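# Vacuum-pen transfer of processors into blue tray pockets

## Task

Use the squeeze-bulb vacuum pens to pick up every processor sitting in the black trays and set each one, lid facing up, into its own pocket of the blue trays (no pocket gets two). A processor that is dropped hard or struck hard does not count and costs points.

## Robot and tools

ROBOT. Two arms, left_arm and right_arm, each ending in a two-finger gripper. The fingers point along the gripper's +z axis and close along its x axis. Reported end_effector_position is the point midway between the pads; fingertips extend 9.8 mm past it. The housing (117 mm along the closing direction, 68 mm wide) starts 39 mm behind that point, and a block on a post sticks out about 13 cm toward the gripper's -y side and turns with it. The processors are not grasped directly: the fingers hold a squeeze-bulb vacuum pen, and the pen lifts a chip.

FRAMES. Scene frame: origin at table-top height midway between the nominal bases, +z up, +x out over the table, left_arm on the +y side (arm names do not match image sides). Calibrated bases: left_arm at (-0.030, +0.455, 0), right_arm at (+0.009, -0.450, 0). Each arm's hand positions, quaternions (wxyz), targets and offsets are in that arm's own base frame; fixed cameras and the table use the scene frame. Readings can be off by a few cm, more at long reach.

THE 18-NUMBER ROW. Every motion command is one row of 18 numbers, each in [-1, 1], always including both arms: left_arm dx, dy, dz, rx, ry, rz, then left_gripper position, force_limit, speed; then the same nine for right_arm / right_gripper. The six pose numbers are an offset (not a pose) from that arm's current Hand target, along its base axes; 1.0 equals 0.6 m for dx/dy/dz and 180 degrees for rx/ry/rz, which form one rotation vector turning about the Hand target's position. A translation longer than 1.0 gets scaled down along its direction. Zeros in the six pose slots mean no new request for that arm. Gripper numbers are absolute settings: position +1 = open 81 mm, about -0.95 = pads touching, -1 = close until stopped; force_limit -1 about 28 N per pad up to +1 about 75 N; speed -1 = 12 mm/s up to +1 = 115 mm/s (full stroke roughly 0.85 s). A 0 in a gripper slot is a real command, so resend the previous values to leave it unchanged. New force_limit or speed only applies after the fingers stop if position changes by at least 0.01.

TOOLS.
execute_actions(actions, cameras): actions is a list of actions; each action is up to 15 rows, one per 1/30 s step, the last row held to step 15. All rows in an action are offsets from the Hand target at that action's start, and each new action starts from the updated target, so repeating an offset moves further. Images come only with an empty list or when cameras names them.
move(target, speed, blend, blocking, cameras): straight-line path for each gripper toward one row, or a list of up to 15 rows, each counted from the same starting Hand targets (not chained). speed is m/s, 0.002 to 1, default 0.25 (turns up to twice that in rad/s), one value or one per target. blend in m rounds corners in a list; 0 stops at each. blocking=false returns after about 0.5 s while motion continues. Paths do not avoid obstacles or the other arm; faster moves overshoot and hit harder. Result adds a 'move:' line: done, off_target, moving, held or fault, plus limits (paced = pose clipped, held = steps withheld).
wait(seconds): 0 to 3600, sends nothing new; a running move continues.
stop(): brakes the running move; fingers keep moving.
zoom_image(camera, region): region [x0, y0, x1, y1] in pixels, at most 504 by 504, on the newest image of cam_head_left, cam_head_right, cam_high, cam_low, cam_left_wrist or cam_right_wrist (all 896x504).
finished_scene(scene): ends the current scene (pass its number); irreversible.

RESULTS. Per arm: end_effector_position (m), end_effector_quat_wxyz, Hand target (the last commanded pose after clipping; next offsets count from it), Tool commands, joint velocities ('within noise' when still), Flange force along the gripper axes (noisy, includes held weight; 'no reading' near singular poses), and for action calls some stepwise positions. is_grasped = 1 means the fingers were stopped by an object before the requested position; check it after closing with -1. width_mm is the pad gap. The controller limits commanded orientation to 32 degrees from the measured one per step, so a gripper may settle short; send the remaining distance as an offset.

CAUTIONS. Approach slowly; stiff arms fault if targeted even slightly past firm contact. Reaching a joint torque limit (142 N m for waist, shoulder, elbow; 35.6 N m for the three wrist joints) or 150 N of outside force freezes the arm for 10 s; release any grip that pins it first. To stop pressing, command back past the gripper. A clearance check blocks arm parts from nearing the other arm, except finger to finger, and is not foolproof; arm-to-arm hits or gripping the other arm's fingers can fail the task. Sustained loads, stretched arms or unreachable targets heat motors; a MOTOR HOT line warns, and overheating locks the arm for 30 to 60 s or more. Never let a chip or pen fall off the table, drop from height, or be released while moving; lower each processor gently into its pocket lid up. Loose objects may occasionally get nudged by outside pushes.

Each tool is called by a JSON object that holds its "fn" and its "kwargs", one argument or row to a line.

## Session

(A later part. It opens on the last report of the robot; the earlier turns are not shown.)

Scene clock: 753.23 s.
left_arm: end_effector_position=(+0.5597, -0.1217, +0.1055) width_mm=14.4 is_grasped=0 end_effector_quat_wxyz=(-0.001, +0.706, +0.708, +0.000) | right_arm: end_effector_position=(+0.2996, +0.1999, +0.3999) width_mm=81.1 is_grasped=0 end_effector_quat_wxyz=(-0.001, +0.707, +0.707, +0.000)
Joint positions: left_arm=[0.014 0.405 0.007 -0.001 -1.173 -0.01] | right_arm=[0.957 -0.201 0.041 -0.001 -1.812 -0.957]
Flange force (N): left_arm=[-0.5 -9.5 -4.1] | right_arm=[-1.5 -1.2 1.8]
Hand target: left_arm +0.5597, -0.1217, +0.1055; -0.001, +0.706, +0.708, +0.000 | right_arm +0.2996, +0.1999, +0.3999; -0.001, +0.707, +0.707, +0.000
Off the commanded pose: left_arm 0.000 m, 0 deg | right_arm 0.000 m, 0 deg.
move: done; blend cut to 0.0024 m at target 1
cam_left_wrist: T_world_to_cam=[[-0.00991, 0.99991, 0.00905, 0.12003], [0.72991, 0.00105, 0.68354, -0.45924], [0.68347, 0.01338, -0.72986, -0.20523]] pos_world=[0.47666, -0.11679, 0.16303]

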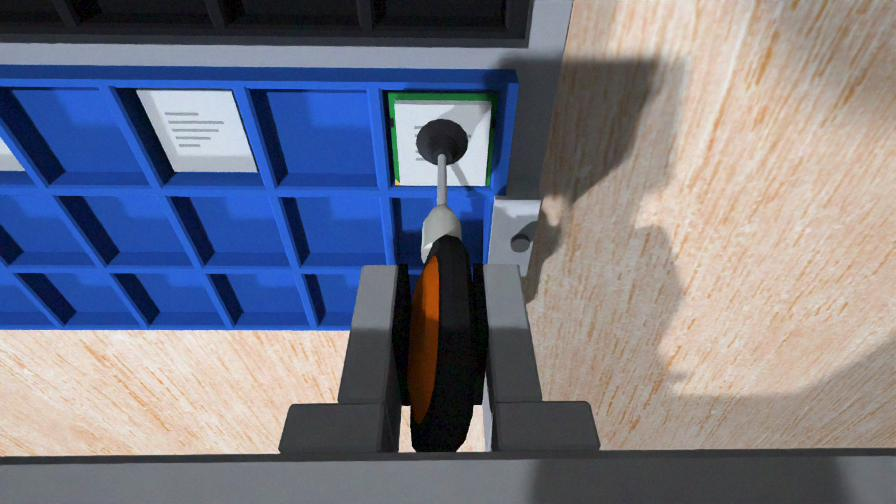

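{"fn": "move", "kwargs": {
  "target": [
    [-0.0013,-0.0008,0,0,0,0,-0.606,-0.5,-0.8,0,0,0,0,0,0,1,1,1],
    [-0.0013,-0.0008,-0.0148,0,0,0,-0.606,-0.5,-0.8,0,0,0,0,0,0,1,1,1],
    [-0.0013,-0.0008,-0.0148,0,0,0,-0.85,-0.5,-0.8,0,0,0,0,0,0,1,1,1],
    [-0.0013,-0.0008,0.0208,0,0,0,-0.85,-0.5,-0.8,0,0,0,0,0,0,1,1,1]
  ],
  "speed": [0.02,0.02,0.02,0.05],
  "cameras": ["cam_left_wrist"]
}}

{"fn": "move", "kwargs": {
  "target": [
    [-0.172,-0.0734,0,0,0,-0.001,-0.85,-0.5,-0.8,0,0,0,0,0,0,1,1,1],
    [-0.172,-0.0734,-0.0308,0,0,-0.001,-0.85,-0.5,-0.8,0,0,0,0,0,0,1,1,1]
  ],
  "speed": [0.12,0.05],
  "blend": [0.004,0],
  "cameras": ["cam_left_wrist"]
}}

{"fn": "zoom_image", "kwargs": {
  "camera": "cam_left_wrist",
  "region": [340, 40, 540, 240]
}}

Scene clock: 777.77 s.
left_arm: end_effector_position=(+0.5589, -0.1221, +0.1180) width_mm=11.0 is_grasped=1 end_effector_quat_wxyz=(-0.001, +0.706, +0.708, +0.000) | right_arm: end_effector_position=(+0.2996, +0.1999, +0.3999) width_mm=81.1 is_grasped=0 end_effector_quat_wxyz=(-0.001, +0.707, +0.707, +0.000)
Joint positions: left_arm=[0.013 0.392 0.021 -0.001 -1.2 -0.009] | right_arm=[0.957 -0.201 0.041 -0.001 -1.812 -0.957]
Flange force (N): left_arm=[-0.3 -10.4 -3.3] | right_arm=[-1.4 -1.0 1.0]
Hand target: left_arm +0.5589, -0.1221, +0.1180; -0.001, +0.706, +0.708, +0.000 | right_arm +0.2996, +0.1999, +0.3999; -0.001, +0.707, +0.707, +0.000
Off the commanded pose: left_arm 0.000 m, 0 deg | right_arm 0.000 m, 0 deg.
move: done
cam_left_wrist: T_world_to_cam=[[-0.00991, 0.99991, 0.00905, 0.1204], [0.72991, 0.00105, 0.68354, -0.4672], [0.68347, 0.01338, -0.72986, -0.19555]] pos_world=[0.47586, -0.11729, 0.17553]

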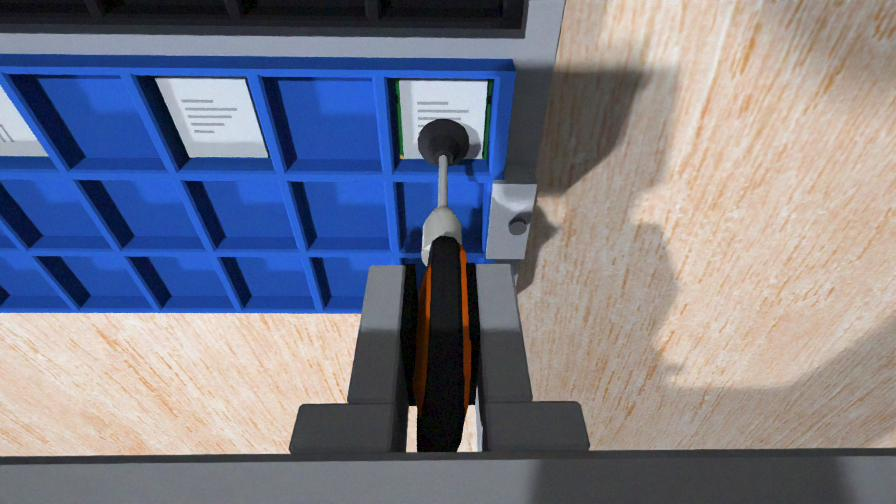

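Scene clock: 779.43 s.
left_arm: end_effector_position=(+0.4557, -0.1662, +0.0995) width_mm=11.0 is_grasped=1 end_effector_quat_wxyz=(-0.001, +0.707, +0.707, +0.000) | right_arm: end_effector_position=(+0.2996, +0.1999, +0.3999) width_mm=81.1 is_grasped=0 end_effector_quat_wxyz=(-0.001, +0.707, +0.707, +0.000)
Joint positions: left_arm=[-0.079 0.209 -0.266 -0.001 -1.096 0.08] | right_arm=[0.957 -0.201 0.041 -0.001 -1.812 -0.957]
Flange force (N): left_arm=[-0.2 -7.0 -3.1] | right_arm=[-0.9 -0.7 0.9]
Hand target: left_arm +0.4557, -0.1662, +0.0995; -0.001, +0.707, +0.707, +0.000 | right_arm +0.2996, +0.1999, +0.3999; -0.001, +0.707, +0.707, +0.000
Off the commanded pose: left_arm 0.000 m, 0 deg | right_arm 0.000 m, 0 deg.
move: done
cam_left_wrist: T_world_to_cam=[[-0.00673, 0.99994, 0.00903, 0.16217], [0.72992, -0.00126, 0.68353, -0.37956], [0.6835, 0.01119, -0.72987, -0.1383]] pos_world=[0.37267, -0.16109, 0.15703]

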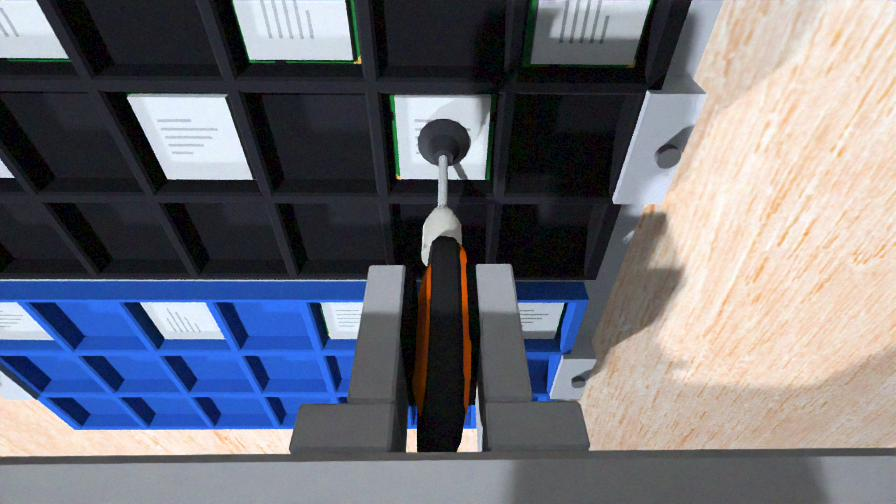

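Scaled by 2.520 from the camera's image (finer frame: 1280x720).

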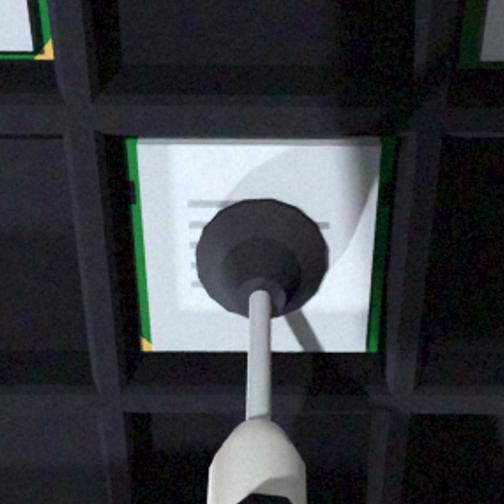

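{"fn": "move", "kwargs": {
  "target": [
    [-0.001,0,0,0,0,0,-0.85,-0.5,-0.8,0,0,0,0,0,0,1,1,1],
    [-0.001,0,-0.0049,0,0,0,-0.85,-0.5,-0.8,0,0,0,0,0,0,1,1,1],
    [-0.001,0,-0.0049,0,0,0,-0.615,-0.5,-0.8,0,0,0,0,0,0,1,1,1],
    [-0.001,0,0.0308,0,0,0,-0.615,-0.5,-0.8,0,0,0,0,0,0,1,1,1],
    [0.1703,-0.0017,0.0308,0,0,0.001,-0.615,-0.5,-0.8,0,0,0,0,0,0,1,1,1],
    [0.1703,-0.0017,0.0092,0,0,0.001,-0.615,-0.5,-0.8,0,0,0,0,0,0,1,1,1]
  ],
  "speed": [0.02,0.02,0.02,0.04,0.1,0.04],
  "blend": [0,0,0,0.004,0.004,0],
  "cameras": ["cam_left_wrist"]
}}

{"fn": "zoom_image", "kwargs": {
  "camera": "cam_left_wrist",
  "region": [340, 40, 540, 240]
}}

Scene clock: 793.70 s.
left_arm: end_effector_position=(+0.5579, -0.1671, +0.1051) width_mm=14.0 is_grasped=0 end_effector_quat_wxyz=(-0.001, +0.706, +0.708, +0.000) | right_arm: end_effector_position=(+0.2996, +0.1999, +0.3999) width_mm=81.1 is_grasped=0 end_effector_quat_wxyz=(-0.001, +0.707, +0.707, +0.000)
Joint positions: left_arm=[-0.067 0.428 0.039 -0.001 -1.182 0.071] | right_arm=[0.957 -0.201 0.041 -0.001 -1.812 -0.957]
Flange force (N): left_arm=[0.4 -10.0 -3.5] | right_arm=[-1.2 -1.5 1.4]
Hand target: left_arm +0.5579, -0.1672, +0.1050; -0.001, +0.706, +0.708, +0.000 | right_arm +0.2996, +0.1999, +0.3999; -0.001, +0.707, +0.707, +0.000
Off the commanded pose: left_arm 0.000 m, 0 deg | right_arm 0.000 m, 0 deg.
move: done
cam_left_wrist: T_world_to_cam=[[-0.01005, 0.99991, 0.00906, 0.16557], [0.72991, 0.00115, 0.68354, -0.45752], [0.68347, 0.01348, -0.72986, -0.20374]] pos_world=[0.47486, -0.16229, 0.16253]

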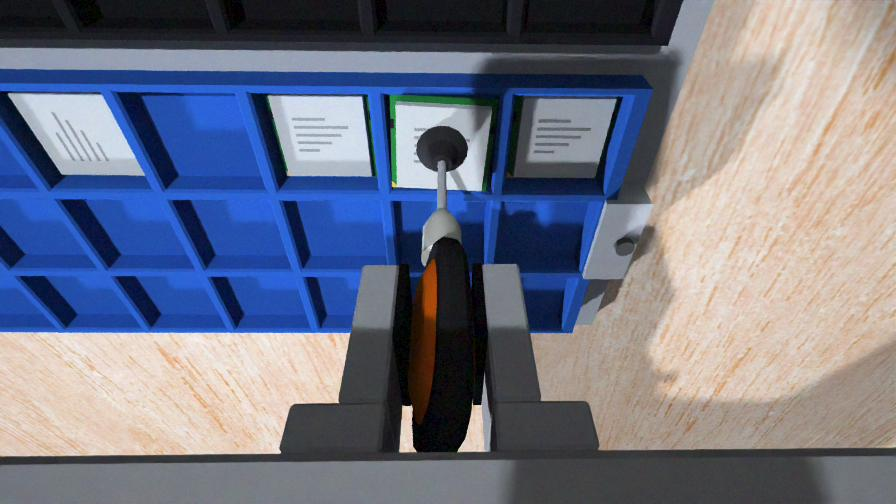

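Scaled by 2.520 from the camera's image (finer frame: 1280x720).

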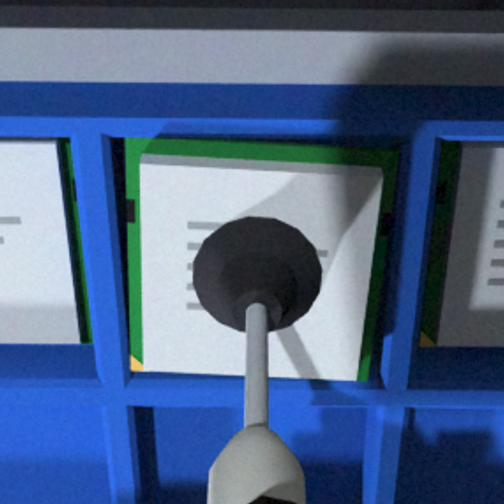

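{"fn": "move", "kwargs": {
  "target": [
    [0,0.0003,0,0,0,0.015,-0.615,-0.5,-0.8,0,0,0,0,0,0,1,1,1],
    [0,0.0003,-0.0067,0,0,0.015,-0.615,-0.5,-0.8,0,0,0,0,0,0,1,1,1]
  ],
  "speed": [0.04,0.02],
  "cameras": ["cam_left_wrist"]
}}

{"fn": "zoom_image", "kwargs": {
  "camera": "cam_left_wrist",
  "region": [340, 40, 540, 240]
}}

Scene clock: 802.83 s.
left_arm: end_effector_position=(+0.5579, -0.1670, +0.1010) width_mm=14.0 is_grasped=0 end_effector_quat_wxyz=(-0.001, +0.689, +0.725, +0.000) | right_arm: end_effector_position=(+0.2996, +0.1999, +0.3999) width_mm=81.1 is_grasped=0 end_effector_quat_wxyz=(-0.001, +0.707, +0.707, +0.000)
Joint positions: left_arm=[-0.066 0.431 0.034 -0.001 -1.173 0.118] | right_arm=[0.957 -0.201 0.041 -0.001 -1.812 -0.957]
Flange force (N): left_arm=[1.3 -9.6 -2.3] | right_arm=[-1.0 -1.1 1.0]
Hand target: left_arm +0.5579, -0.1670, +0.1010; -0.001, +0.689, +0.725, +0.000 | right_arm +0.2996, +0.1999, +0.3999; -0.001, +0.707, +0.707, +0.000
Off the commanded pose: left_arm 0.000 m, 0 deg | right_arm 0.000 m, 0 deg.
move: done
cam_left_wrist: T_world_to_cam=[[-0.05701, 0.99833, 0.00898, 0.19145], [0.72903, 0.03548, 0.68357, -0.44853], [0.68211, 0.04551, -0.72983, -0.20052]] pos_world=[0.47468, -0.16609, 0.15853]

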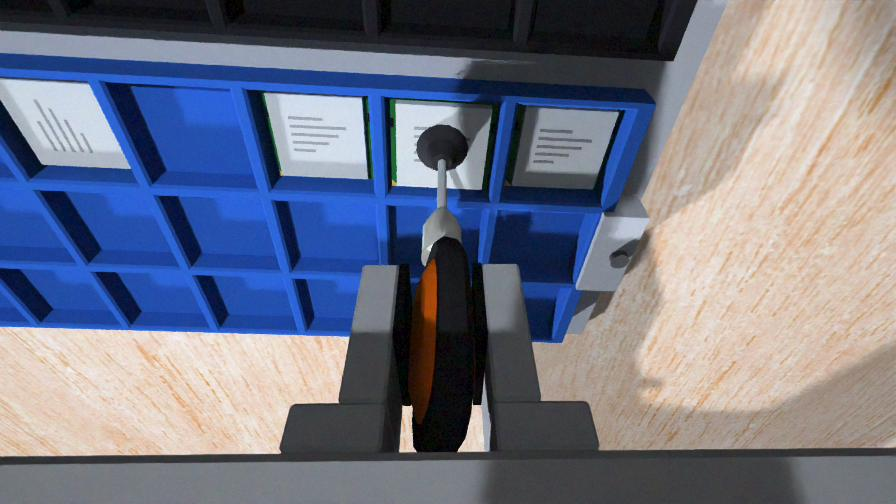

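Scaled by 2.520 from the camera's image (finer frame: 1280x720).

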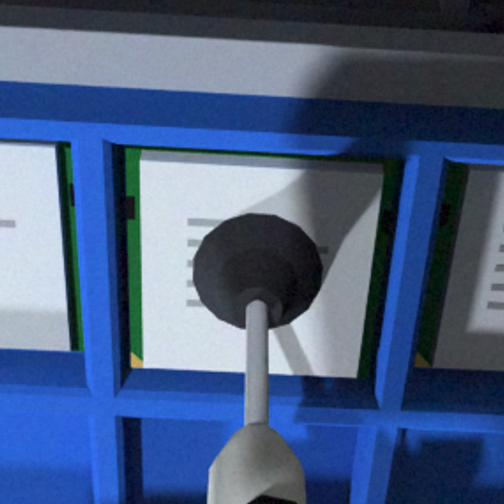

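{"fn": "move", "kwargs": {
  "target": [
    [0,0,-0.0073,0,0,0,-0.615,-0.5,-0.8,0,0,0,0,0,0,1,1,1],
    [0,0,-0.0073,0,0,0,-0.85,-0.5,-0.8,0,0,0,0,0,0,1,1,1],
    [0,0,0.0283,0,0,0,-0.85,-0.5,-0.8,0,0,0,0,0,0,1,1,1]
  ],
  "speed": [0.02,0.02,0.05]
}}

{"fn": "move", "kwargs": {
  "target": [
    [-0.1757,-0.1493,0,0,0,-0.016,-0.85,-0.5,-0.8,0,0,0,0,0,0,1,1,1],
    [-0.1757,-0.1493,-0.0317,0,0,-0.016,-0.85,-0.5,-0.8,0,0,0,0,0,0,1,1,1]
  ],
  "speed": [0.12,0.05],
  "blend": [0.004,0],
  "cameras": ["cam_left_wrist"]
}}

{"fn": "zoom_image", "kwargs": {
  "camera": "cam_left_wrist",
  "region": [340, 40, 540, 240]
}}

Scene clock: 813.40 s.
left_arm: end_effector_position=(+0.5579, -0.1670, +0.1180) width_mm=9.7 is_grasped=1 end_effector_quat_wxyz=(-0.001, +0.689, +0.725, +0.000) | right_arm: end_effector_position=(+0.2996, +0.1999, +0.3999) width_mm=81.1 is_grasped=0 end_effector_quat_wxyz=(-0.001, +0.707, +0.707, +0.000)
Joint positions: left_arm=[-0.066 0.416 0.054 -0.001 -1.209 0.118] | right_arm=[0.957 -0.201 0.041 -0.001 -1.812 -0.957]
Flange force (N): left_arm=[1.1 -9.1 -3.2] | right_arm=[-1.2 -1.4 1.3]
Hand target: left_arm +0.5579, -0.1670, +0.1180; -0.001, +0.689, +0.725, +0.000 | right_arm +0.2996, +0.1999, +0.3999; -0.001, +0.707, +0.707, +0.000
Off the commanded pose: left_arm 0.000 m, 0 deg | right_arm 0.000 m, 0 deg.
move: done

Scene clock: 815.30 s.
left_arm: end_effector_position=(+0.4524, -0.2566, +0.0990) width_mm=9.7 is_grasped=1 end_effector_quat_wxyz=(-0.001, +0.707, +0.707, +0.000) | right_arm: end_effector_position=(+0.2996, +0.1999, +0.3999) width_mm=81.1 is_grasped=0 end_effector_quat_wxyz=(-0.001, +0.707, +0.707, +0.000)
Joint positions: left_arm=[-0.264 0.291 -0.164 -0.001 -1.116 0.265] | right_arm=[0.957 -0.201 0.041 -0.001 -1.812 -0.957]
Flange force (N): left_arm=[1.6 -8.4 -3.2] | right_arm=[-1.2 -0.7 1.0]
Hand target: left_arm +0.4524, -0.2566, +0.0990; -0.001, +0.707, +0.707, +0.000 | right_arm +0.2996, +0.1999, +0.3999; -0.001, +0.707, +0.707, +0.000
Off the commanded pose: left_arm 0.000 m, 0 deg | right_arm 0.000 m, 0 deg.
move: done
cam_left_wrist: T_world_to_cam=[[-0.0068, 0.99994, 0.0091, 0.25256], [0.72987, -0.00126, 0.68358, -0.37699], [0.68355, 0.01129, -0.72982, -0.13547]] pos_world=[0.36947, -0.25149, 0.15653]

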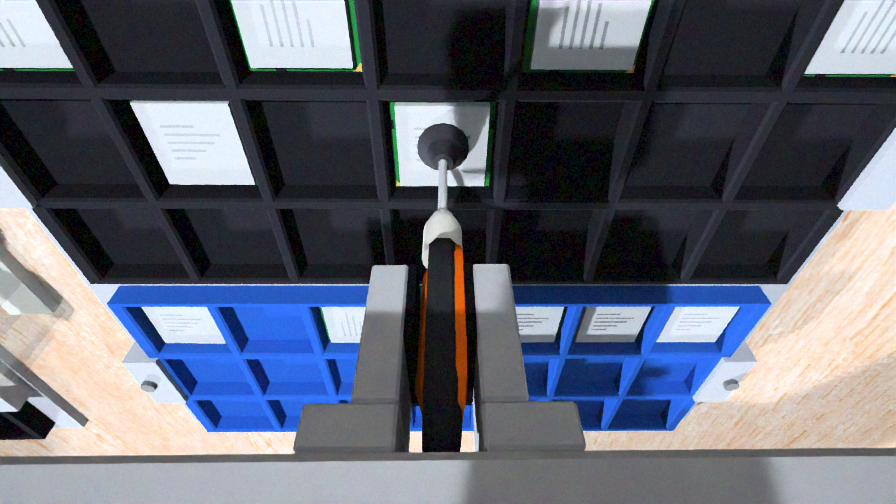

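Scaled by 2.520 from the camera's image (finer frame: 1280x720).

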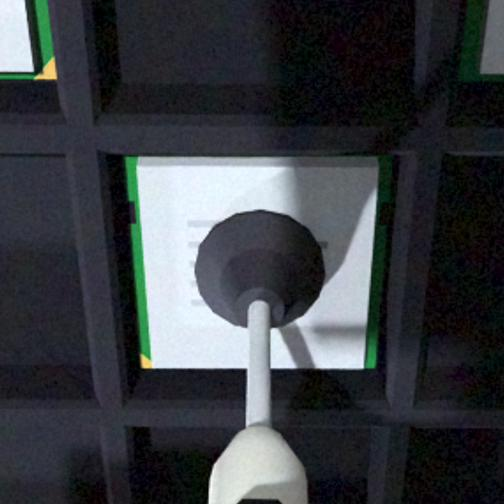

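{"fn": "move", "kwargs": {
  "target": [
    [0,0,-0.0037,0,0,0,-0.85,-0.5,-0.8,0,0,0,0,0,0,1,1,1],
    [0.0025,0,-0.0037,0,0,0,-0.85,-0.5,-0.8,0,0,0,0,0,0,1,1,1],
    [0.0025,0,-0.0037,0,0,0,-0.644,-0.5,-0.8,0,0,0,0,0,0,1,1,1],
    [0.0025,0,0.0317,0,0,0,-0.644,-0.5,-0.8,0,0,0,0,0,0,1,1,1],
    [0.174,-0.0013,0.0317,0,0,0.001,-0.644,-0.5,-0.8,0,0,0,0,0,0,1,1,1],
    [0.174,-0.0013,0.01,0,0,0.001,-0.644,-0.5,-0.8,0,0,0,0,0,0,1,1,1]
  ],
  "speed": [0.02,0.02,0.02,0.04,0.1,0.04],
  "blend": [0,0,0,0.004,0.004,0],
  "cameras": ["cam_left_wrist"]
}}

{"fn": "zoom_image", "kwargs": {
  "camera": "cam_left_wrist",
  "region": [340, 40, 540, 240]
}}

Scene clock: 828.20 s.
left_arm: end_effector_position=(+0.5568, -0.2574, +0.1050) width_mm=12.8 is_grasped=0 end_effector_quat_wxyz=(-0.001, +0.706, +0.708, +0.000) | right_arm: end_effector_position=(+0.2996, +0.1999, +0.3999) width_mm=81.1 is_grasped=0 end_effector_quat_wxyz=(-0.001, +0.707, +0.707, +0.000)
Joint positions: left_arm=[-0.22 0.501 0.144 -0.001 -1.215 0.224] | right_arm=[0.957 -0.201 0.041 -0.001 -1.812 -0.957]
Flange force (N): left_arm=[2.4 -11.2 -3.1] | right_arm=[-1.4 -1.3 1.5]
Hand target: left_arm +0.5568, -0.2574, +0.1050; -0.001, +0.706, +0.708, +0.000 | right_arm +0.2996, +0.1999, +0.3999; -0.001, +0.707, +0.707, +0.000
Off the commanded pose: left_arm 0.000 m, 0 deg | right_arm 0.000 m, 0 deg.
move: done
cam_left_wrist: T_world_to_cam=[[-0.00991, 0.99991, 0.00905, 0.25569], [0.72991, 0.00105, 0.68354, -0.45671], [0.68347, 0.01338, -0.72986, -0.20186]] pos_world=[0.47386, -0.25249, 0.16253]

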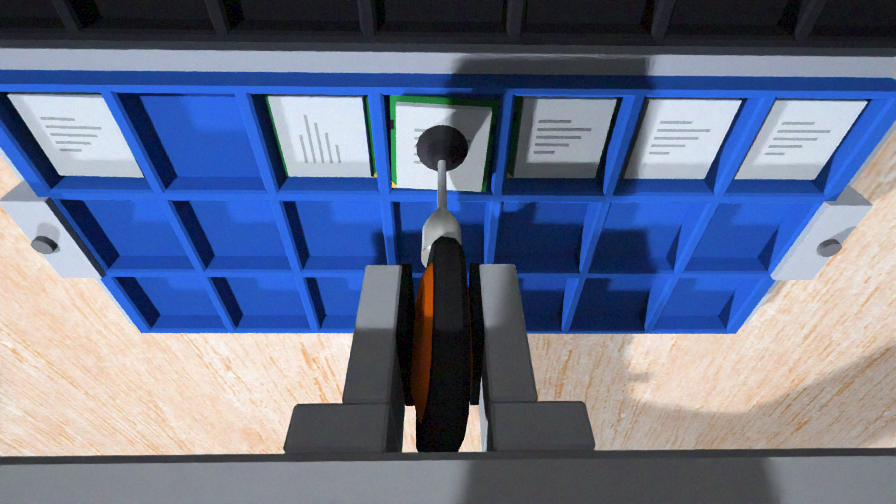

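Scaled by 2.520 from the camera's image (finer frame: 1280x720).

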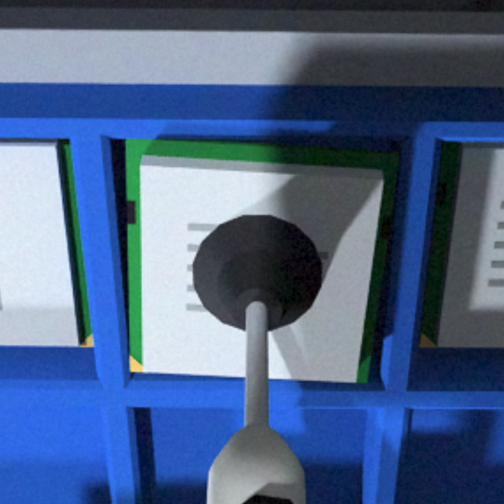

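{"fn": "move", "kwargs": {
  "target": [
    [0,0.0003,0,0,0,0.015,-0.644,-0.5,-0.8,0,0,0,0,0,0,1,1,1],
    [0,0.0003,-0.014,0,0,0.015,-0.644,-0.5,-0.8,0,0,0,0,0,0,1,1,1],
    [0,0.0003,-0.014,0,0,0.015,-0.85,-0.5,-0.8,0,0,0,0,0,0,1,1,1],
    [0,0.0003,0.0217,0,0,0.015,-0.85,-0.5,-0.8,0,0,0,0,0,0,1,1,1]
  ],
  "speed": [0.04,0.02,0.02,0.05],
  "cameras": ["cam_left_wrist"]
}}

{"fn": "move", "kwargs": {
  "target": [
    [-0.1725,-0.1493,0,0,0,-0.016,-0.85,-0.5,-0.8,0,0,0,0,0,0,1,1,1],
    [-0.1725,-0.1493,-0.0317,0,0,-0.016,-0.85,-0.5,-0.8,0,0,0,0,0,0,1,1,1]
  ],
  "speed": [0.12,0.05],
  "blend": [0.004,0],
  "cameras": ["cam_left_wrist"]
}}

{"fn": "zoom_image", "kwargs": {
  "camera": "cam_left_wrist",
  "region": [340, 40, 540, 240]
}}

Scene clock: 844.40 s.
left_arm: end_effector_position=(+0.5568, -0.2572, +0.1180) width_mm=9.7 is_grasped=1 end_effector_quat_wxyz=(-0.001, +0.689, +0.725, +0.000) | right_arm: end_effector_position=(+0.2996, +0.1999, +0.3999) width_mm=81.1 is_grasped=0 end_effector_quat_wxyz=(-0.001, +0.707, +0.707, +0.000)
Joint positions: left_arm=[-0.22 0.49 0.16 -0.001 -1.242 0.271] | right_arm=[0.957 -0.201 0.041 -0.001 -1.812 -0.957]
Flange force (N): left_arm=[3.2 -10.1 -3.5] | right_arm=[-1.5 -1.8 1.5]
Hand target: left_arm +0.5568, -0.2572, +0.1180; -0.001, +0.689, +0.725, +0.000 | right_arm +0.2996, +0.1999, +0.3999; -0.001, +0.707, +0.707, +0.000
Off the commanded pose: left_arm 0.000 m, 0 deg | right_arm 0.000 m, 0 deg.
move: done
cam_left_wrist: T_world_to_cam=[[-0.05701, 0.99833, 0.00898, 0.28129], [0.72907, 0.03548, 0.68351, -0.45623], [0.68206, 0.04552, -0.72988, -0.18329]] pos_world=[0.47368, -0.25629, 0.17553]

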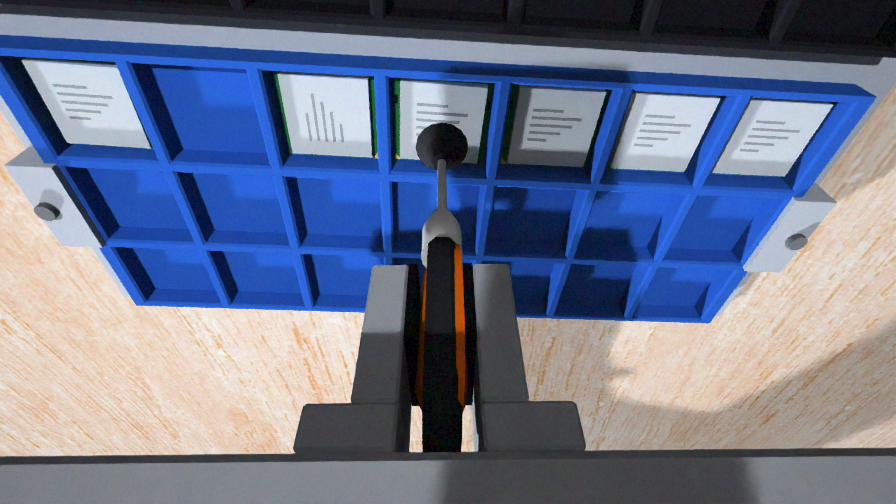

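Scene clock: 846.27 s.
left_arm: end_effector_position=(+0.4534, -0.3468, +0.0990) width_mm=9.7 is_grasped=1 end_effector_quat_wxyz=(-0.001, +0.707, +0.707, +0.000) | right_arm: end_effector_position=(+0.2996, +0.1999, +0.3999) width_mm=81.1 is_grasped=0 end_effector_quat_wxyz=(-0.001, +0.707, +0.707, +0.000)
Joint positions: left_arm=[-0.424 0.407 -0.006 -0.001 -1.158 0.425] | right_arm=[0.957 -0.201 0.041 -0.001 -1.812 -0.957]
Flange force (N): left_arm=[3.9 -8.7 -3.5] | right_arm=[-1.3 -0.6 0.9]
Hand target: left_arm +0.4533, -0.3468, +0.0990; -0.001, +0.707, +0.707, +0.000 | right_arm +0.2996, +0.1999, +0.3999; -0.001, +0.707, +0.707, +0.000
Off the commanded pose: left_arm 0.000 m, 0 deg | right_arm 0.000 m, 0 deg.
move: done
cam_left_wrist: T_world_to_cam=[[-0.00673, 0.99994, 0.00903, 0.34274], [0.72987, -0.00126, 0.68358, -0.37776], [0.68355, 0.01119, -0.72982, -0.1351]] pos_world=[0.37037, -0.34169, 0.15653]

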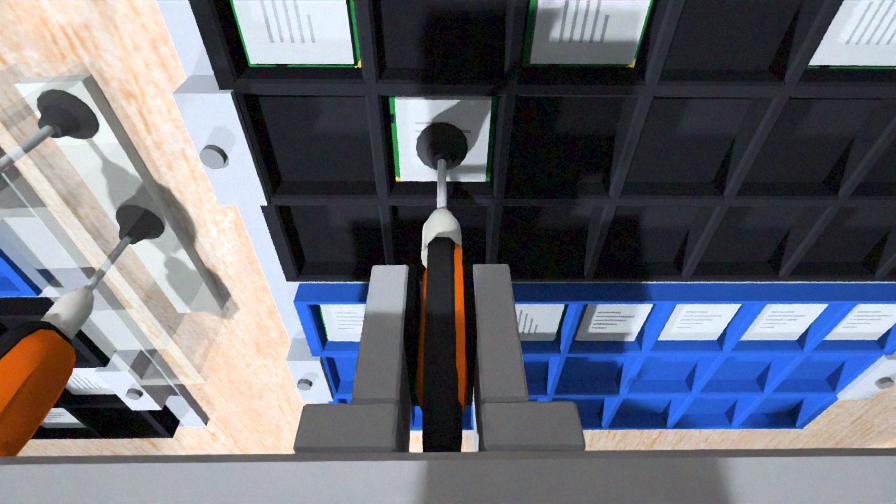

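Scaled by 2.520 from the camera's image (finer frame: 1280x720).

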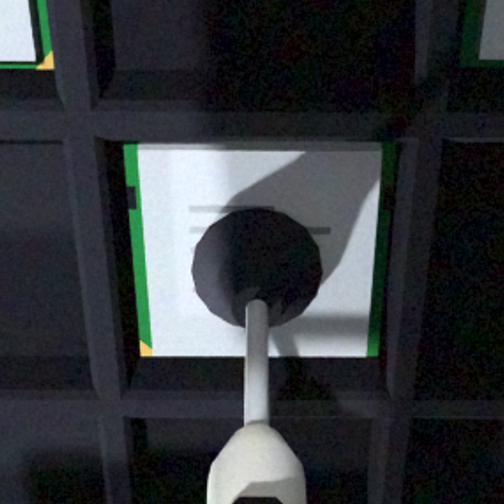

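{"fn": "move", "kwargs": {
  "target": [
    [-0.003,0,0,0,0,0,-0.85,-0.5,-0.8,0,0,0,0,0,0,1,1,1],
    [-0.003,0,-0.0037,0,0,0,-0.85,-0.5,-0.8,0,0,0,0,0,0,1,1,1],
    [-0.0005,0,-0.0037,0,0,0,-0.85,-0.5,-0.8,0,0,0,0,0,0,1,1,1],
    [-0.0005,0,-0.0037,0,0,0,-0.644,-0.5,-0.8,0,0,0,0,0,0,1,1,1],
    [-0.0005,0,0.0317,0,0,0,-0.644,-0.5,-0.8,0,0,0,0,0,0,1,1,1],
    [0.171,-0.001,0.0317,0,0,0.016,-0.644,-0.5,-0.8,0,0,0,0,0,0,1,1,1],
    [0.171,-0.001,0.01,0,0,0.016,-0.644,-0.5,-0.8,0,0,0,0,0,0,1,1,1]
  ],
  "speed": [0.02,0.02,0.02,0.02,0.04,0.1,0.04],
  "blend": [0,0,0,0,0.004,0.004,0],
  "cameras": ["cam_left_wrist"]
}}

{"fn": "zoom_image", "kwargs": {
  "camera": "cam_left_wrist",
  "region": [340, 40, 540, 240]
}}

Scene clock: 860.17 s.
left_arm: end_effector_position=(+0.5559, -0.3474, +0.1050) width_mm=12.8 is_grasped=0 end_effector_quat_wxyz=(-0.001, +0.689, +0.725, +0.000) | right_arm: end_effector_position=(+0.2996, +0.1999, +0.3999) width_mm=81.1 is_grasped=0 end_effector_quat_wxyz=(-0.001, +0.707, +0.707, +0.000)
Joint positions: left_arm=[-0.359 0.602 0.3 -0.001 -1.269 0.41] | right_arm=[0.957 -0.201 0.041 -0.001 -1.812 -0.957]
Flange force (N): left_arm=[5.6 -11.6 -2.6] | right_arm=[-1.3 -1.4 1.3]
Hand target: left_arm +0.5559, -0.3474, +0.1050; -0.001, +0.689, +0.725, +0.000 | right_arm +0.2996, +0.1999, +0.3999; -0.001, +0.707, +0.707, +0.000
Off the commanded pose: left_arm 0.000 m, 0 deg | right_arm 0.000 m, 0 deg.
move: done
cam_left_wrist: T_world_to_cam=[[-0.05694, 0.99834, 0.00905, 0.37136], [0.72903, 0.03538, 0.68357, -0.44351], [0.68211, 0.04552, -0.72983, -0.1881]] pos_world=[0.47278, -0.34649, 0.16253]

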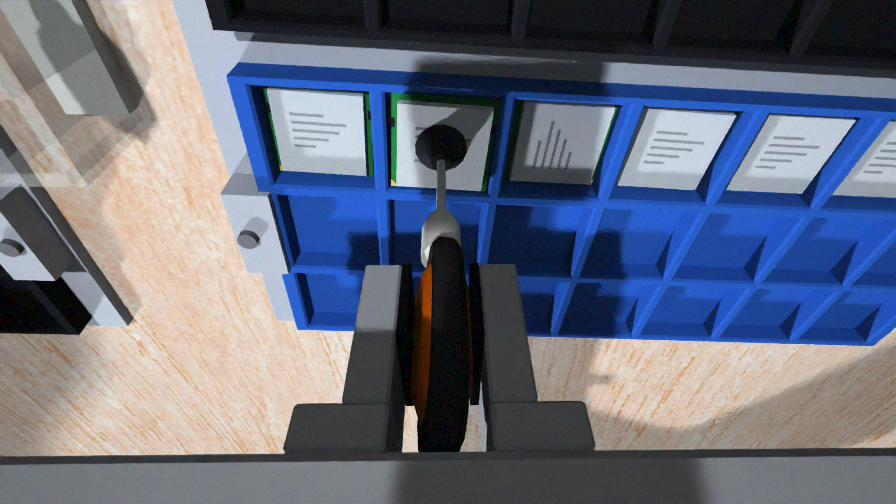

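Scaled by 2.520 from the camera's image (finer frame: 1280x720).

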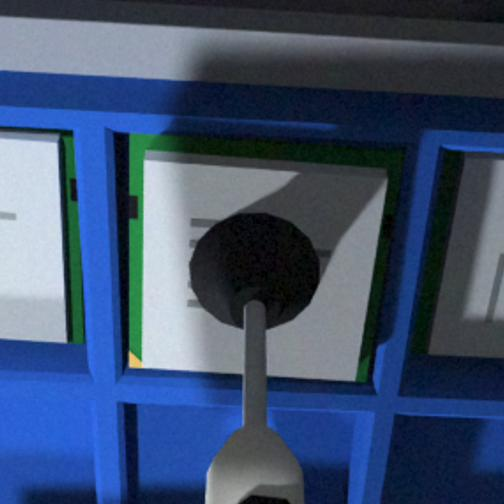

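{"fn": "move", "kwargs": {
  "target": [
    [0,0,-0.014,0,0,0,-0.644,-0.5,-0.8,0,0,0,0,0,0,1,1,1],
    [0,0,-0.014,0,0,0,-0.85,-0.5,-0.8,0,0,0,0,0,0,1,1,1],
    [0,0,0.0217,0,0,0,-0.85,-0.5,-0.8,0,0,0,0,0,0,1,1,1]
  ],
  "speed": [0.02,0.02,0.05],
  "cameras": ["cam_left_wrist"]
}}

{"fn": "move", "kwargs": {
  "target": [
    [-0.249,-0.0742,0,0,0,-0.016,-0.85,-0.5,-0.8,0,0,0,0,0,0,1,1,1],
    [-0.249,-0.0742,-0.0317,0,0,-0.016,-0.85,-0.5,-0.8,0,0,0,0,0,0,1,1,1]
  ],
  "speed": [0.12,0.05],
  "blend": [0.004,0],
  "cameras": ["cam_left_wrist"]
}}

{"fn": "zoom_image", "kwargs": {
  "camera": "cam_left_wrist",
  "region": [340, 40, 540, 240]
}}

Scene clock: 874.93 s.
left_arm: end_effector_position=(+0.5559, -0.3474, +0.1180) width_mm=9.6 is_grasped=1 end_effector_quat_wxyz=(-0.001, +0.689, +0.725, +0.000) | right_arm: end_effector_position=(+0.2996, +0.1999, +0.3999) width_mm=81.1 is_grasped=0 end_effector_quat_wxyz=(-0.001, +0.707, +0.707, +0.000)
Joint positions: left_arm=[-0.359 0.593 0.317 -0.001 -1.295 0.41] | right_arm=[0.957 -0.201 0.041 -0.001 -1.812 -0.957]
Flange force (N): left_arm=[4.8 -10.3 -3.0] | right_arm=[-1.8 -1.3 1.6]
Hand target: left_arm +0.5559, -0.3474, +0.1180; -0.001, +0.689, +0.725, +0.000 | right_arm +0.2996, +0.1999, +0.3999; -0.001, +0.707, +0.707, +0.000
Off the commanded pose: left_arm 0.000 m, 0 deg | right_arm 0.000 m, 0 deg.
move: done
cam_left_wrist: T_world_to_cam=[[-0.05701, 0.99833, 0.00898, 0.37129], [0.72907, 0.03548, 0.68351, -0.45238], [0.68206, 0.04552, -0.72988, -0.17857]] pos_world=[0.47278, -0.34649, 0.17553]

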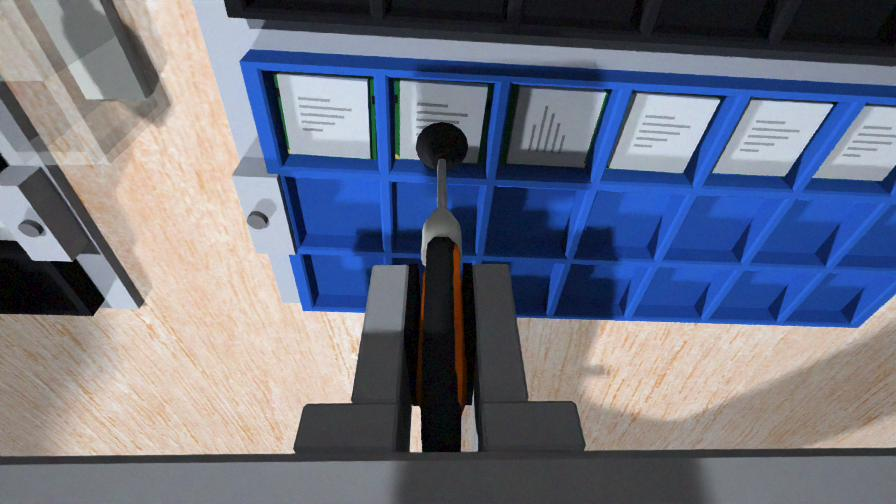

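Scene clock: 876.97 s.
left_arm: end_effector_position=(+0.4065, -0.3919, +0.0990) width_mm=9.6 is_grasped=1 end_effector_quat_wxyz=(-0.001, +0.707, +0.707, +0.000) | right_arm: end_effector_position=(+0.2996, +0.1999, +0.3999) width_mm=81.1 is_grasped=0 end_effector_quat_wxyz=(-0.001, +0.707, +0.707, +0.000)
Joint positions: left_arm=[-0.535 0.393 -0.026 -0.001 -1.153 0.536] | right_arm=[0.957 -0.201 0.041 -0.001 -1.812 -0.957]
Flange force (N): left_arm=[3.6 -6.7 -3.5] | right_arm=[-1.1 -0.7 1.0]
Hand target: left_arm +0.4065, -0.3919, +0.0990; -0.001, +0.707, +0.707, +0.000 | right_arm +0.2996, +0.1999, +0.3999; -0.001, +0.707, +0.707, +0.000
Off the commanded pose: left_arm 0.000 m, 0 deg | right_arm 0.000 m, 0 deg.
move: done
cam_left_wrist: T_world_to_cam=[[-0.0068, 0.99994, 0.00896, 0.38756], [0.72992, -0.00116, 0.68353, -0.34363], [0.6835, 0.01119, -0.72987, -0.10258]] pos_world=[0.32357, -0.38679, 0.15653]

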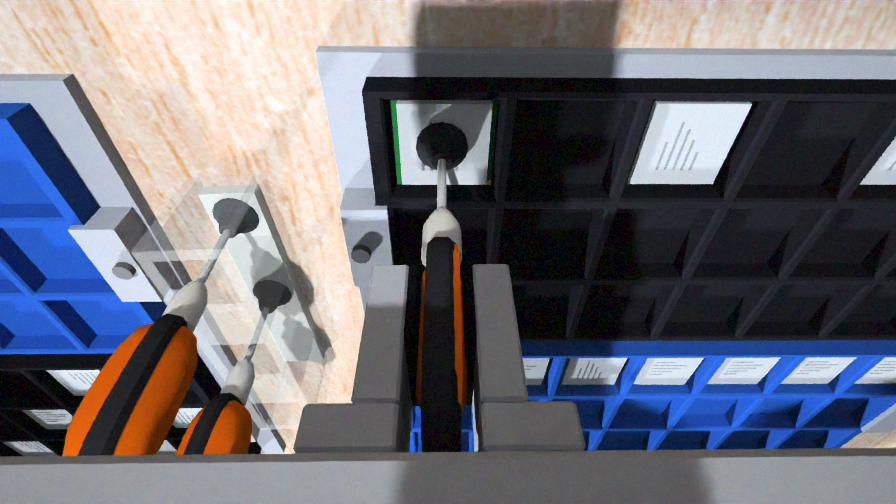

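Scaled by 2.520 from the camera's image (finer frame: 1280x720).

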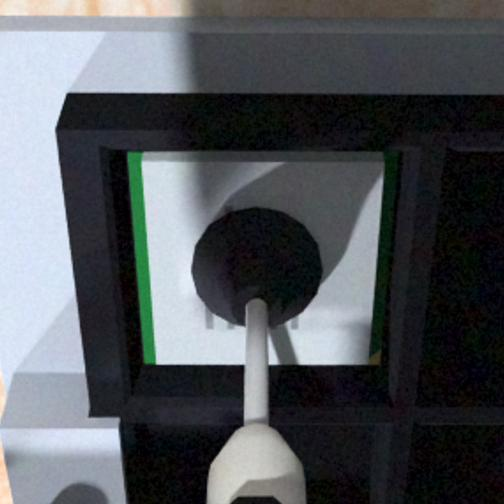

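{"fn": "move", "kwargs": {
  "target": [
    [0,0,-0.0037,0,0,0,-0.85,-0.5,-0.8,0,0,0,0,0,0,1,1,1],
    [0.0025,0,-0.0037,0,0,0,-0.85,-0.5,-0.8,0,0,0,0,0,0,1,1,1],
    [0.0025,0,-0.0037,0,0,0,-0.644,-0.5,-0.8,0,0,0,0,0,0,1,1,1],
    [0.0025,0,0.0317,0,0,0,-0.644,-0.5,-0.8,0,0,0,0,0,0,1,1,1],
    [0.3238,-0.002,0.0317,0,0,0.016,-0.644,-0.5,-0.8,0,0,0,0,0,0,1,1,1],
    [0.3238,-0.002,0.01,0,0,0.016,-0.644,-0.5,-0.8,0,0,0,0,0,0,1,1,1]
  ],
  "speed": [0.02,0.02,0.02,0.04,0.12,0.05],
  "blend": [0,0,0,0.004,0.004,0],
  "cameras": ["cam_left_wrist"]
}}

{"fn": "zoom_image", "kwargs": {
  "camera": "cam_left_wrist",
  "region": [340, 40, 540, 240]
}}

Scene clock: 891.90 s.
left_arm: end_effector_position=(+0.6008, -0.3931, +0.1050) width_mm=12.8 is_grasped=0 end_effector_quat_wxyz=(-0.001, +0.689, +0.725, +0.000) | right_arm: end_effector_position=(+0.2996, +0.1999, +0.3999) width_mm=81.1 is_grasped=0 end_effector_quat_wxyz=(-0.001, +0.707, +0.707, +0.000)
Joint positions: left_arm=[-0.398 0.768 0.569 -0.001 -1.372 0.449] | right_arm=[0.957 -0.201 0.041 -0.001 -1.812 -0.957]
Flange force (N): left_arm=[7.0 -12.8 -3.0] | right_arm=[-1.3 -1.1 1.0]
Hand target: left_arm +0.6008, -0.3931, +0.1050; -0.001, +0.689, +0.725, +0.000 | right_arm +0.2996, +0.1999, +0.3999; -0.001, +0.707, +0.707, +0.000
Off the commanded pose: left_arm 0.000 m, 0 deg | right_arm 0.000 m, 0 deg.
move: done
cam_left_wrist: T_world_to_cam=[[-0.05694, 0.99834, 0.00905, 0.41954], [0.72903, 0.03538, 0.68357, -0.47463], [0.68211, 0.04552, -0.72983, -0.21664]] pos_world=[0.51768, -0.39219, 0.16253]

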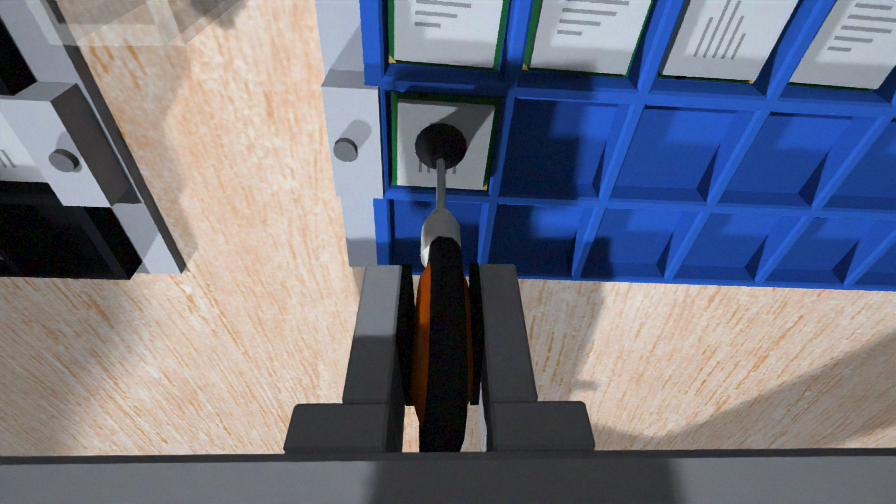

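Scaled by 2.520 from the camera's image (finer frame: 1280x720).

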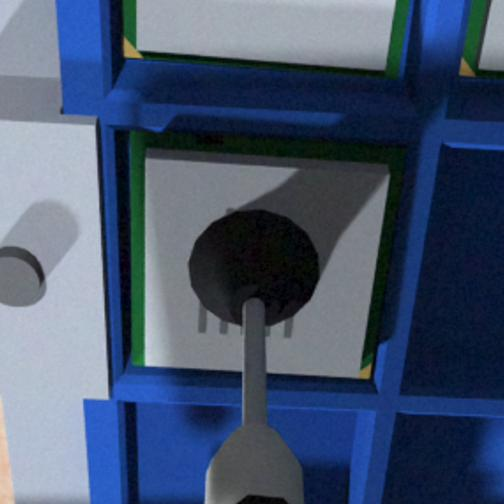

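{"fn": "move", "kwargs": {
  "target": [
    [0,0,-0.014,0,0,0,-0.644,-0.5,-0.8,0,0,0,0,0,0,1,1,1],
    [0,0,-0.014,0,0,0,-0.85,-0.5,-0.8,0,0,0,0,0,0,1,1,1],
    [0,0,0.0217,0,0,0,-0.85,-0.5,-0.8,0,0,0,0,0,0,1,1,1]
  ],
  "speed": [0.02,0.02,0.05],
  "cameras": ["cam_left_wrist"]
}}

{"fn": "move", "kwargs": {
  "target": [
    [-0.3228,0.1527,0,0,0,-0.016,-0.85,-0.5,-0.8,0,0,0,0,0,0,1,1,1],
    [-0.3228,0.1527,-0.0317,0,0,-0.016,-0.85,-0.5,-0.8,0,0,0,0,0,0,1,1,1]
  ],
  "speed": [0.15,0.05],
  "blend": [0.004,0],
  "cameras": ["cam_left_wrist"]
}}

{"fn": "zoom_image", "kwargs": {
  "camera": "cam_left_wrist",
  "region": [340, 40, 540, 240]
}}

Scene clock: 899.57 s.
left_arm: end_effector_position=(+0.6008, -0.3931, +0.1180) width_mm=9.5 is_grasped=1 end_effector_quat_wxyz=(-0.001, +0.689, +0.725, +0.000) | right_arm: end_effector_position=(+0.2996, +0.1999, +0.3999) width_mm=81.1 is_grasped=0 end_effector_quat_wxyz=(-0.001, +0.707, +0.707, +0.000)
Joint positions: left_arm=[-0.398 0.761 0.588 -0.001 -1.399 0.449] | right_arm=[0.957 -0.201 0.041 -0.001 -1.812 -0.957]
Flange force (N): left_arm=[6.5 -12.7 -2.1] | right_arm=[-1.5 -1.7 1.8]
Hand target: left_arm +0.6008, -0.3931, +0.1180; -0.001, +0.689, +0.725, +0.000 | right_arm +0.2996, +0.1999, +0.3999; -0.001, +0.707, +0.707, +0.000
Off the commanded pose: left_arm 0.000 m, 0 deg | right_arm 0.000 m, 0 deg.
move: done
cam_left_wrist: T_world_to_cam=[[-0.05701, 0.99833, 0.00898, 0.41947], [0.72907, 0.03548, 0.68351, -0.48349], [0.68206, 0.04552, -0.72988, -0.20712]] pos_world=[0.51768, -0.39219, 0.17553]

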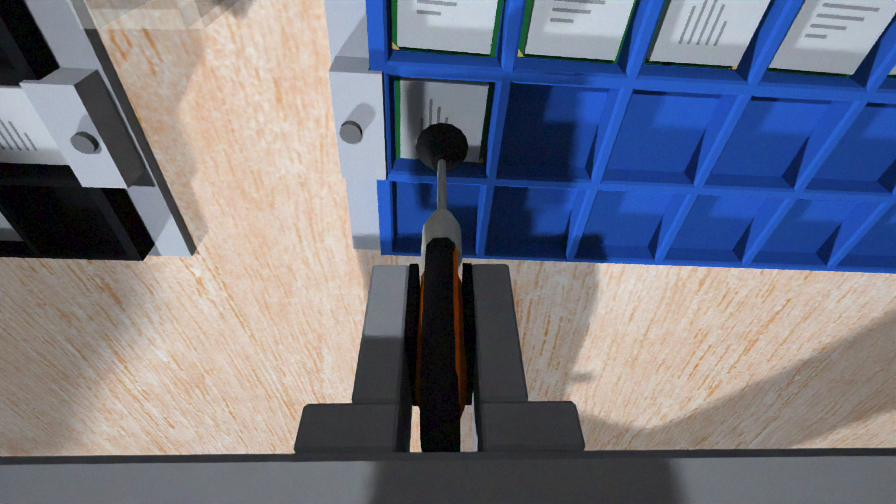

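Scene clock: 901.87 s.
left_arm: end_effector_position=(+0.4071, -0.3015, +0.0990) width_mm=9.5 is_grasped=1 end_effector_quat_wxyz=(-0.001, +0.707, +0.707, +0.000) | right_arm: end_effector_position=(+0.2996, +0.1999, +0.3999) width_mm=81.1 is_grasped=0 end_effector_quat_wxyz=(-0.001, +0.707, +0.707, +0.000)
Joint positions: left_arm=[-0.379 0.26 -0.204 -0.001 -1.108 0.38] | right_arm=[0.957 -0.201 0.041 -0.001 -1.812 -0.957]
Flange force (N): left_arm=[2.4 -7.3 -3.6] | right_arm=[-1.6 -1.0 1.2]
Hand target: left_arm +0.4071, -0.3015, +0.0990; -0.001, +0.707, +0.707, +0.000 | right_arm +0.2996, +0.1999, +0.3999; -0.001, +0.707, +0.707, +0.000
Off the commanded pose: left_arm 0.000 m, 0 deg | right_arm 0.000 m, 0 deg.
move: done
cam_left_wrist: T_world_to_cam=[[-0.00673, 0.99994, 0.00903, 0.29713], [0.72992, -0.00126, 0.68353, -0.34399], [0.6835, 0.01119, -0.72987, -0.10401]] pos_world=[0.32417, -0.29639, 0.15653]

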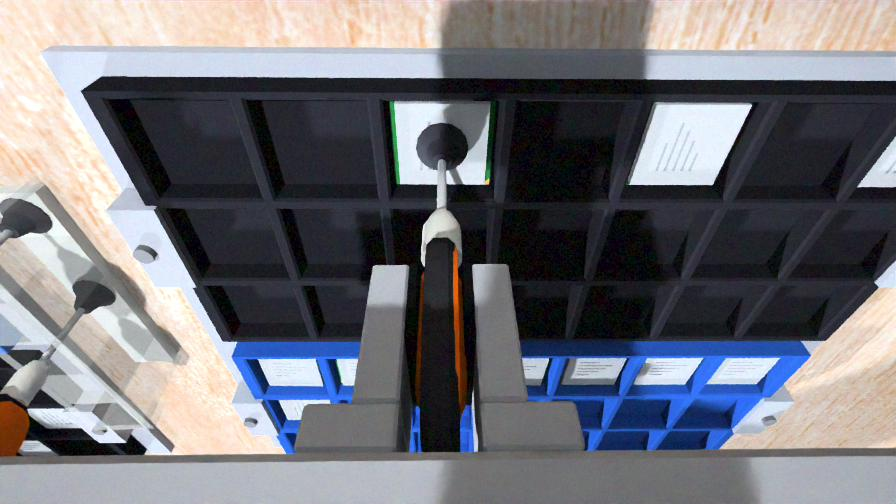

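Scaled by 2.520 from the camera's image (finer frame: 1280x720).

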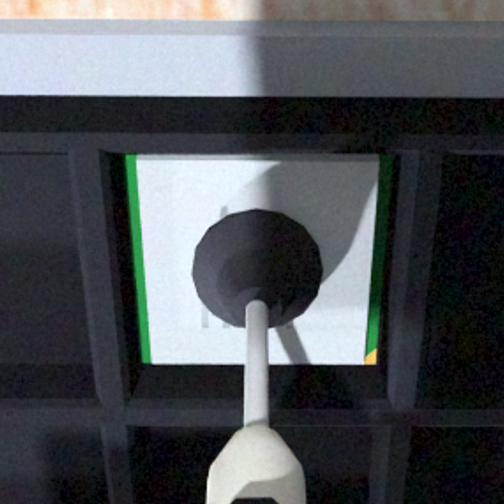

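{"fn": "move", "kwargs": {
  "target": [
    [0,0,-0.0037,0,0,0,-0.85,-0.5,-0.8,0,0,0,0,0,0,1,1,1],
    [0.0025,0,-0.0037,0,0,0,-0.85,-0.5,-0.8,0,0,0,0,0,0,1,1,1],
    [0.0025,0,-0.0037,0,0,0,-0.644,-0.5,-0.8,0,0,0,0,0,0,1,1,1],
    [0.0025,0,0.0317,0,0,0,-0.644,-0.5,-0.8,0,0,0,0,0,0,1,1,1],
    [0.3238,-0.002,0.0317,0,0,0.016,-0.644,-0.5,-0.8,0,0,0,0,0,0,1,1,1],
    [0.3238,-0.002,0.01,0,0,0.016,-0.644,-0.5,-0.8,0,0,0,0,0,0,1,1,1]
  ],
  "speed": [0.02,0.02,0.02,0.04,0.12,0.05],
  "blend": [0,0,0,0.004,0.004,0],
  "cameras": ["cam_left_wrist"]
}}

{"fn": "zoom_image", "kwargs": {
  "camera": "cam_left_wrist",
  "region": [340, 40, 540, 240]
}}

Scene clock: 914.03 s.
left_arm: end_effector_position=(+0.6014, -0.3027, +0.1050) width_mm=12.8 is_grasped=0 end_effector_quat_wxyz=(-0.001, +0.689, +0.725, +0.000) | right_arm: end_effector_position=(+0.2996, +0.1999, +0.3999) width_mm=81.1 is_grasped=0 end_effector_quat_wxyz=(-0.001, +0.707, +0.707, +0.000)
Joint positions: left_arm=[-0.272 0.647 0.371 -0.001 -1.295 0.324] | right_arm=[0.957 -0.201 0.041 -0.001 -1.812 -0.957]
Flange force (N): left_arm=[4.4 -11.4 -2.5] | right_arm=[-1.2 -1.2 1.1]
Hand target: left_arm +0.6014, -0.3027, +0.1050; -0.001, +0.689, +0.725, +0.000 | right_arm +0.2996, +0.1999, +0.3999; -0.001, +0.707, +0.707, +0.000
Off the commanded pose: left_arm 0.000 m, 0 deg | right_arm 0.000 m, 0 deg.
move: done
cam_left_wrist: T_world_to_cam=[[-0.05694, 0.99834, 0.00905, 0.32932], [0.72903, 0.03538, 0.68357, -0.47826], [0.68211, 0.04552, -0.72983, -0.22117]] pos_world=[0.51828, -0.30179, 0.16253]

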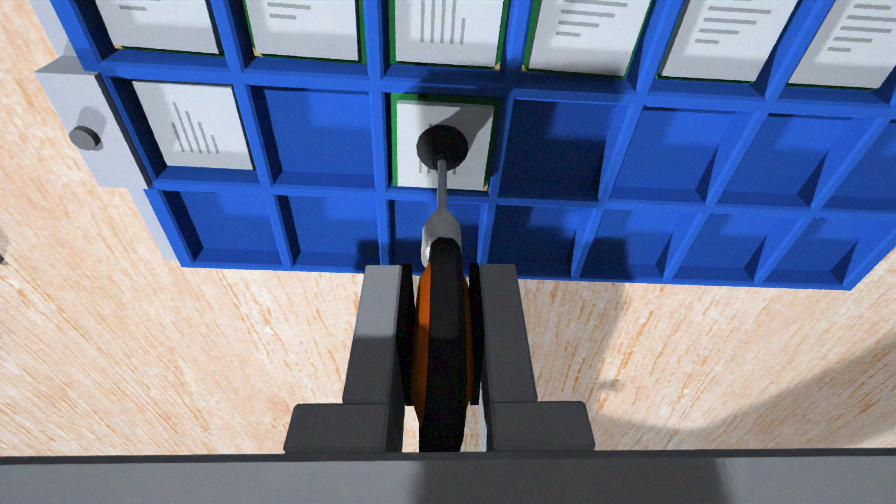

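Scaled by 2.520 from the camera's image (finer frame: 1280x720).

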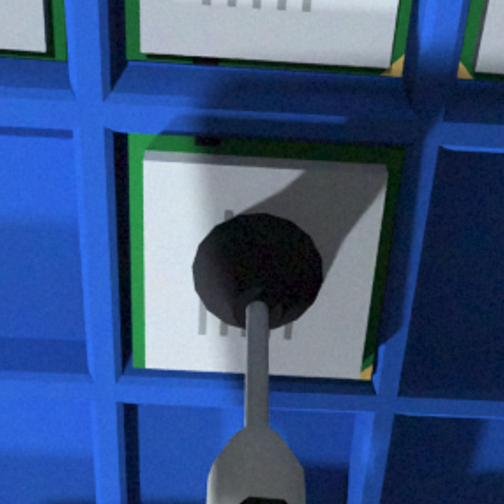

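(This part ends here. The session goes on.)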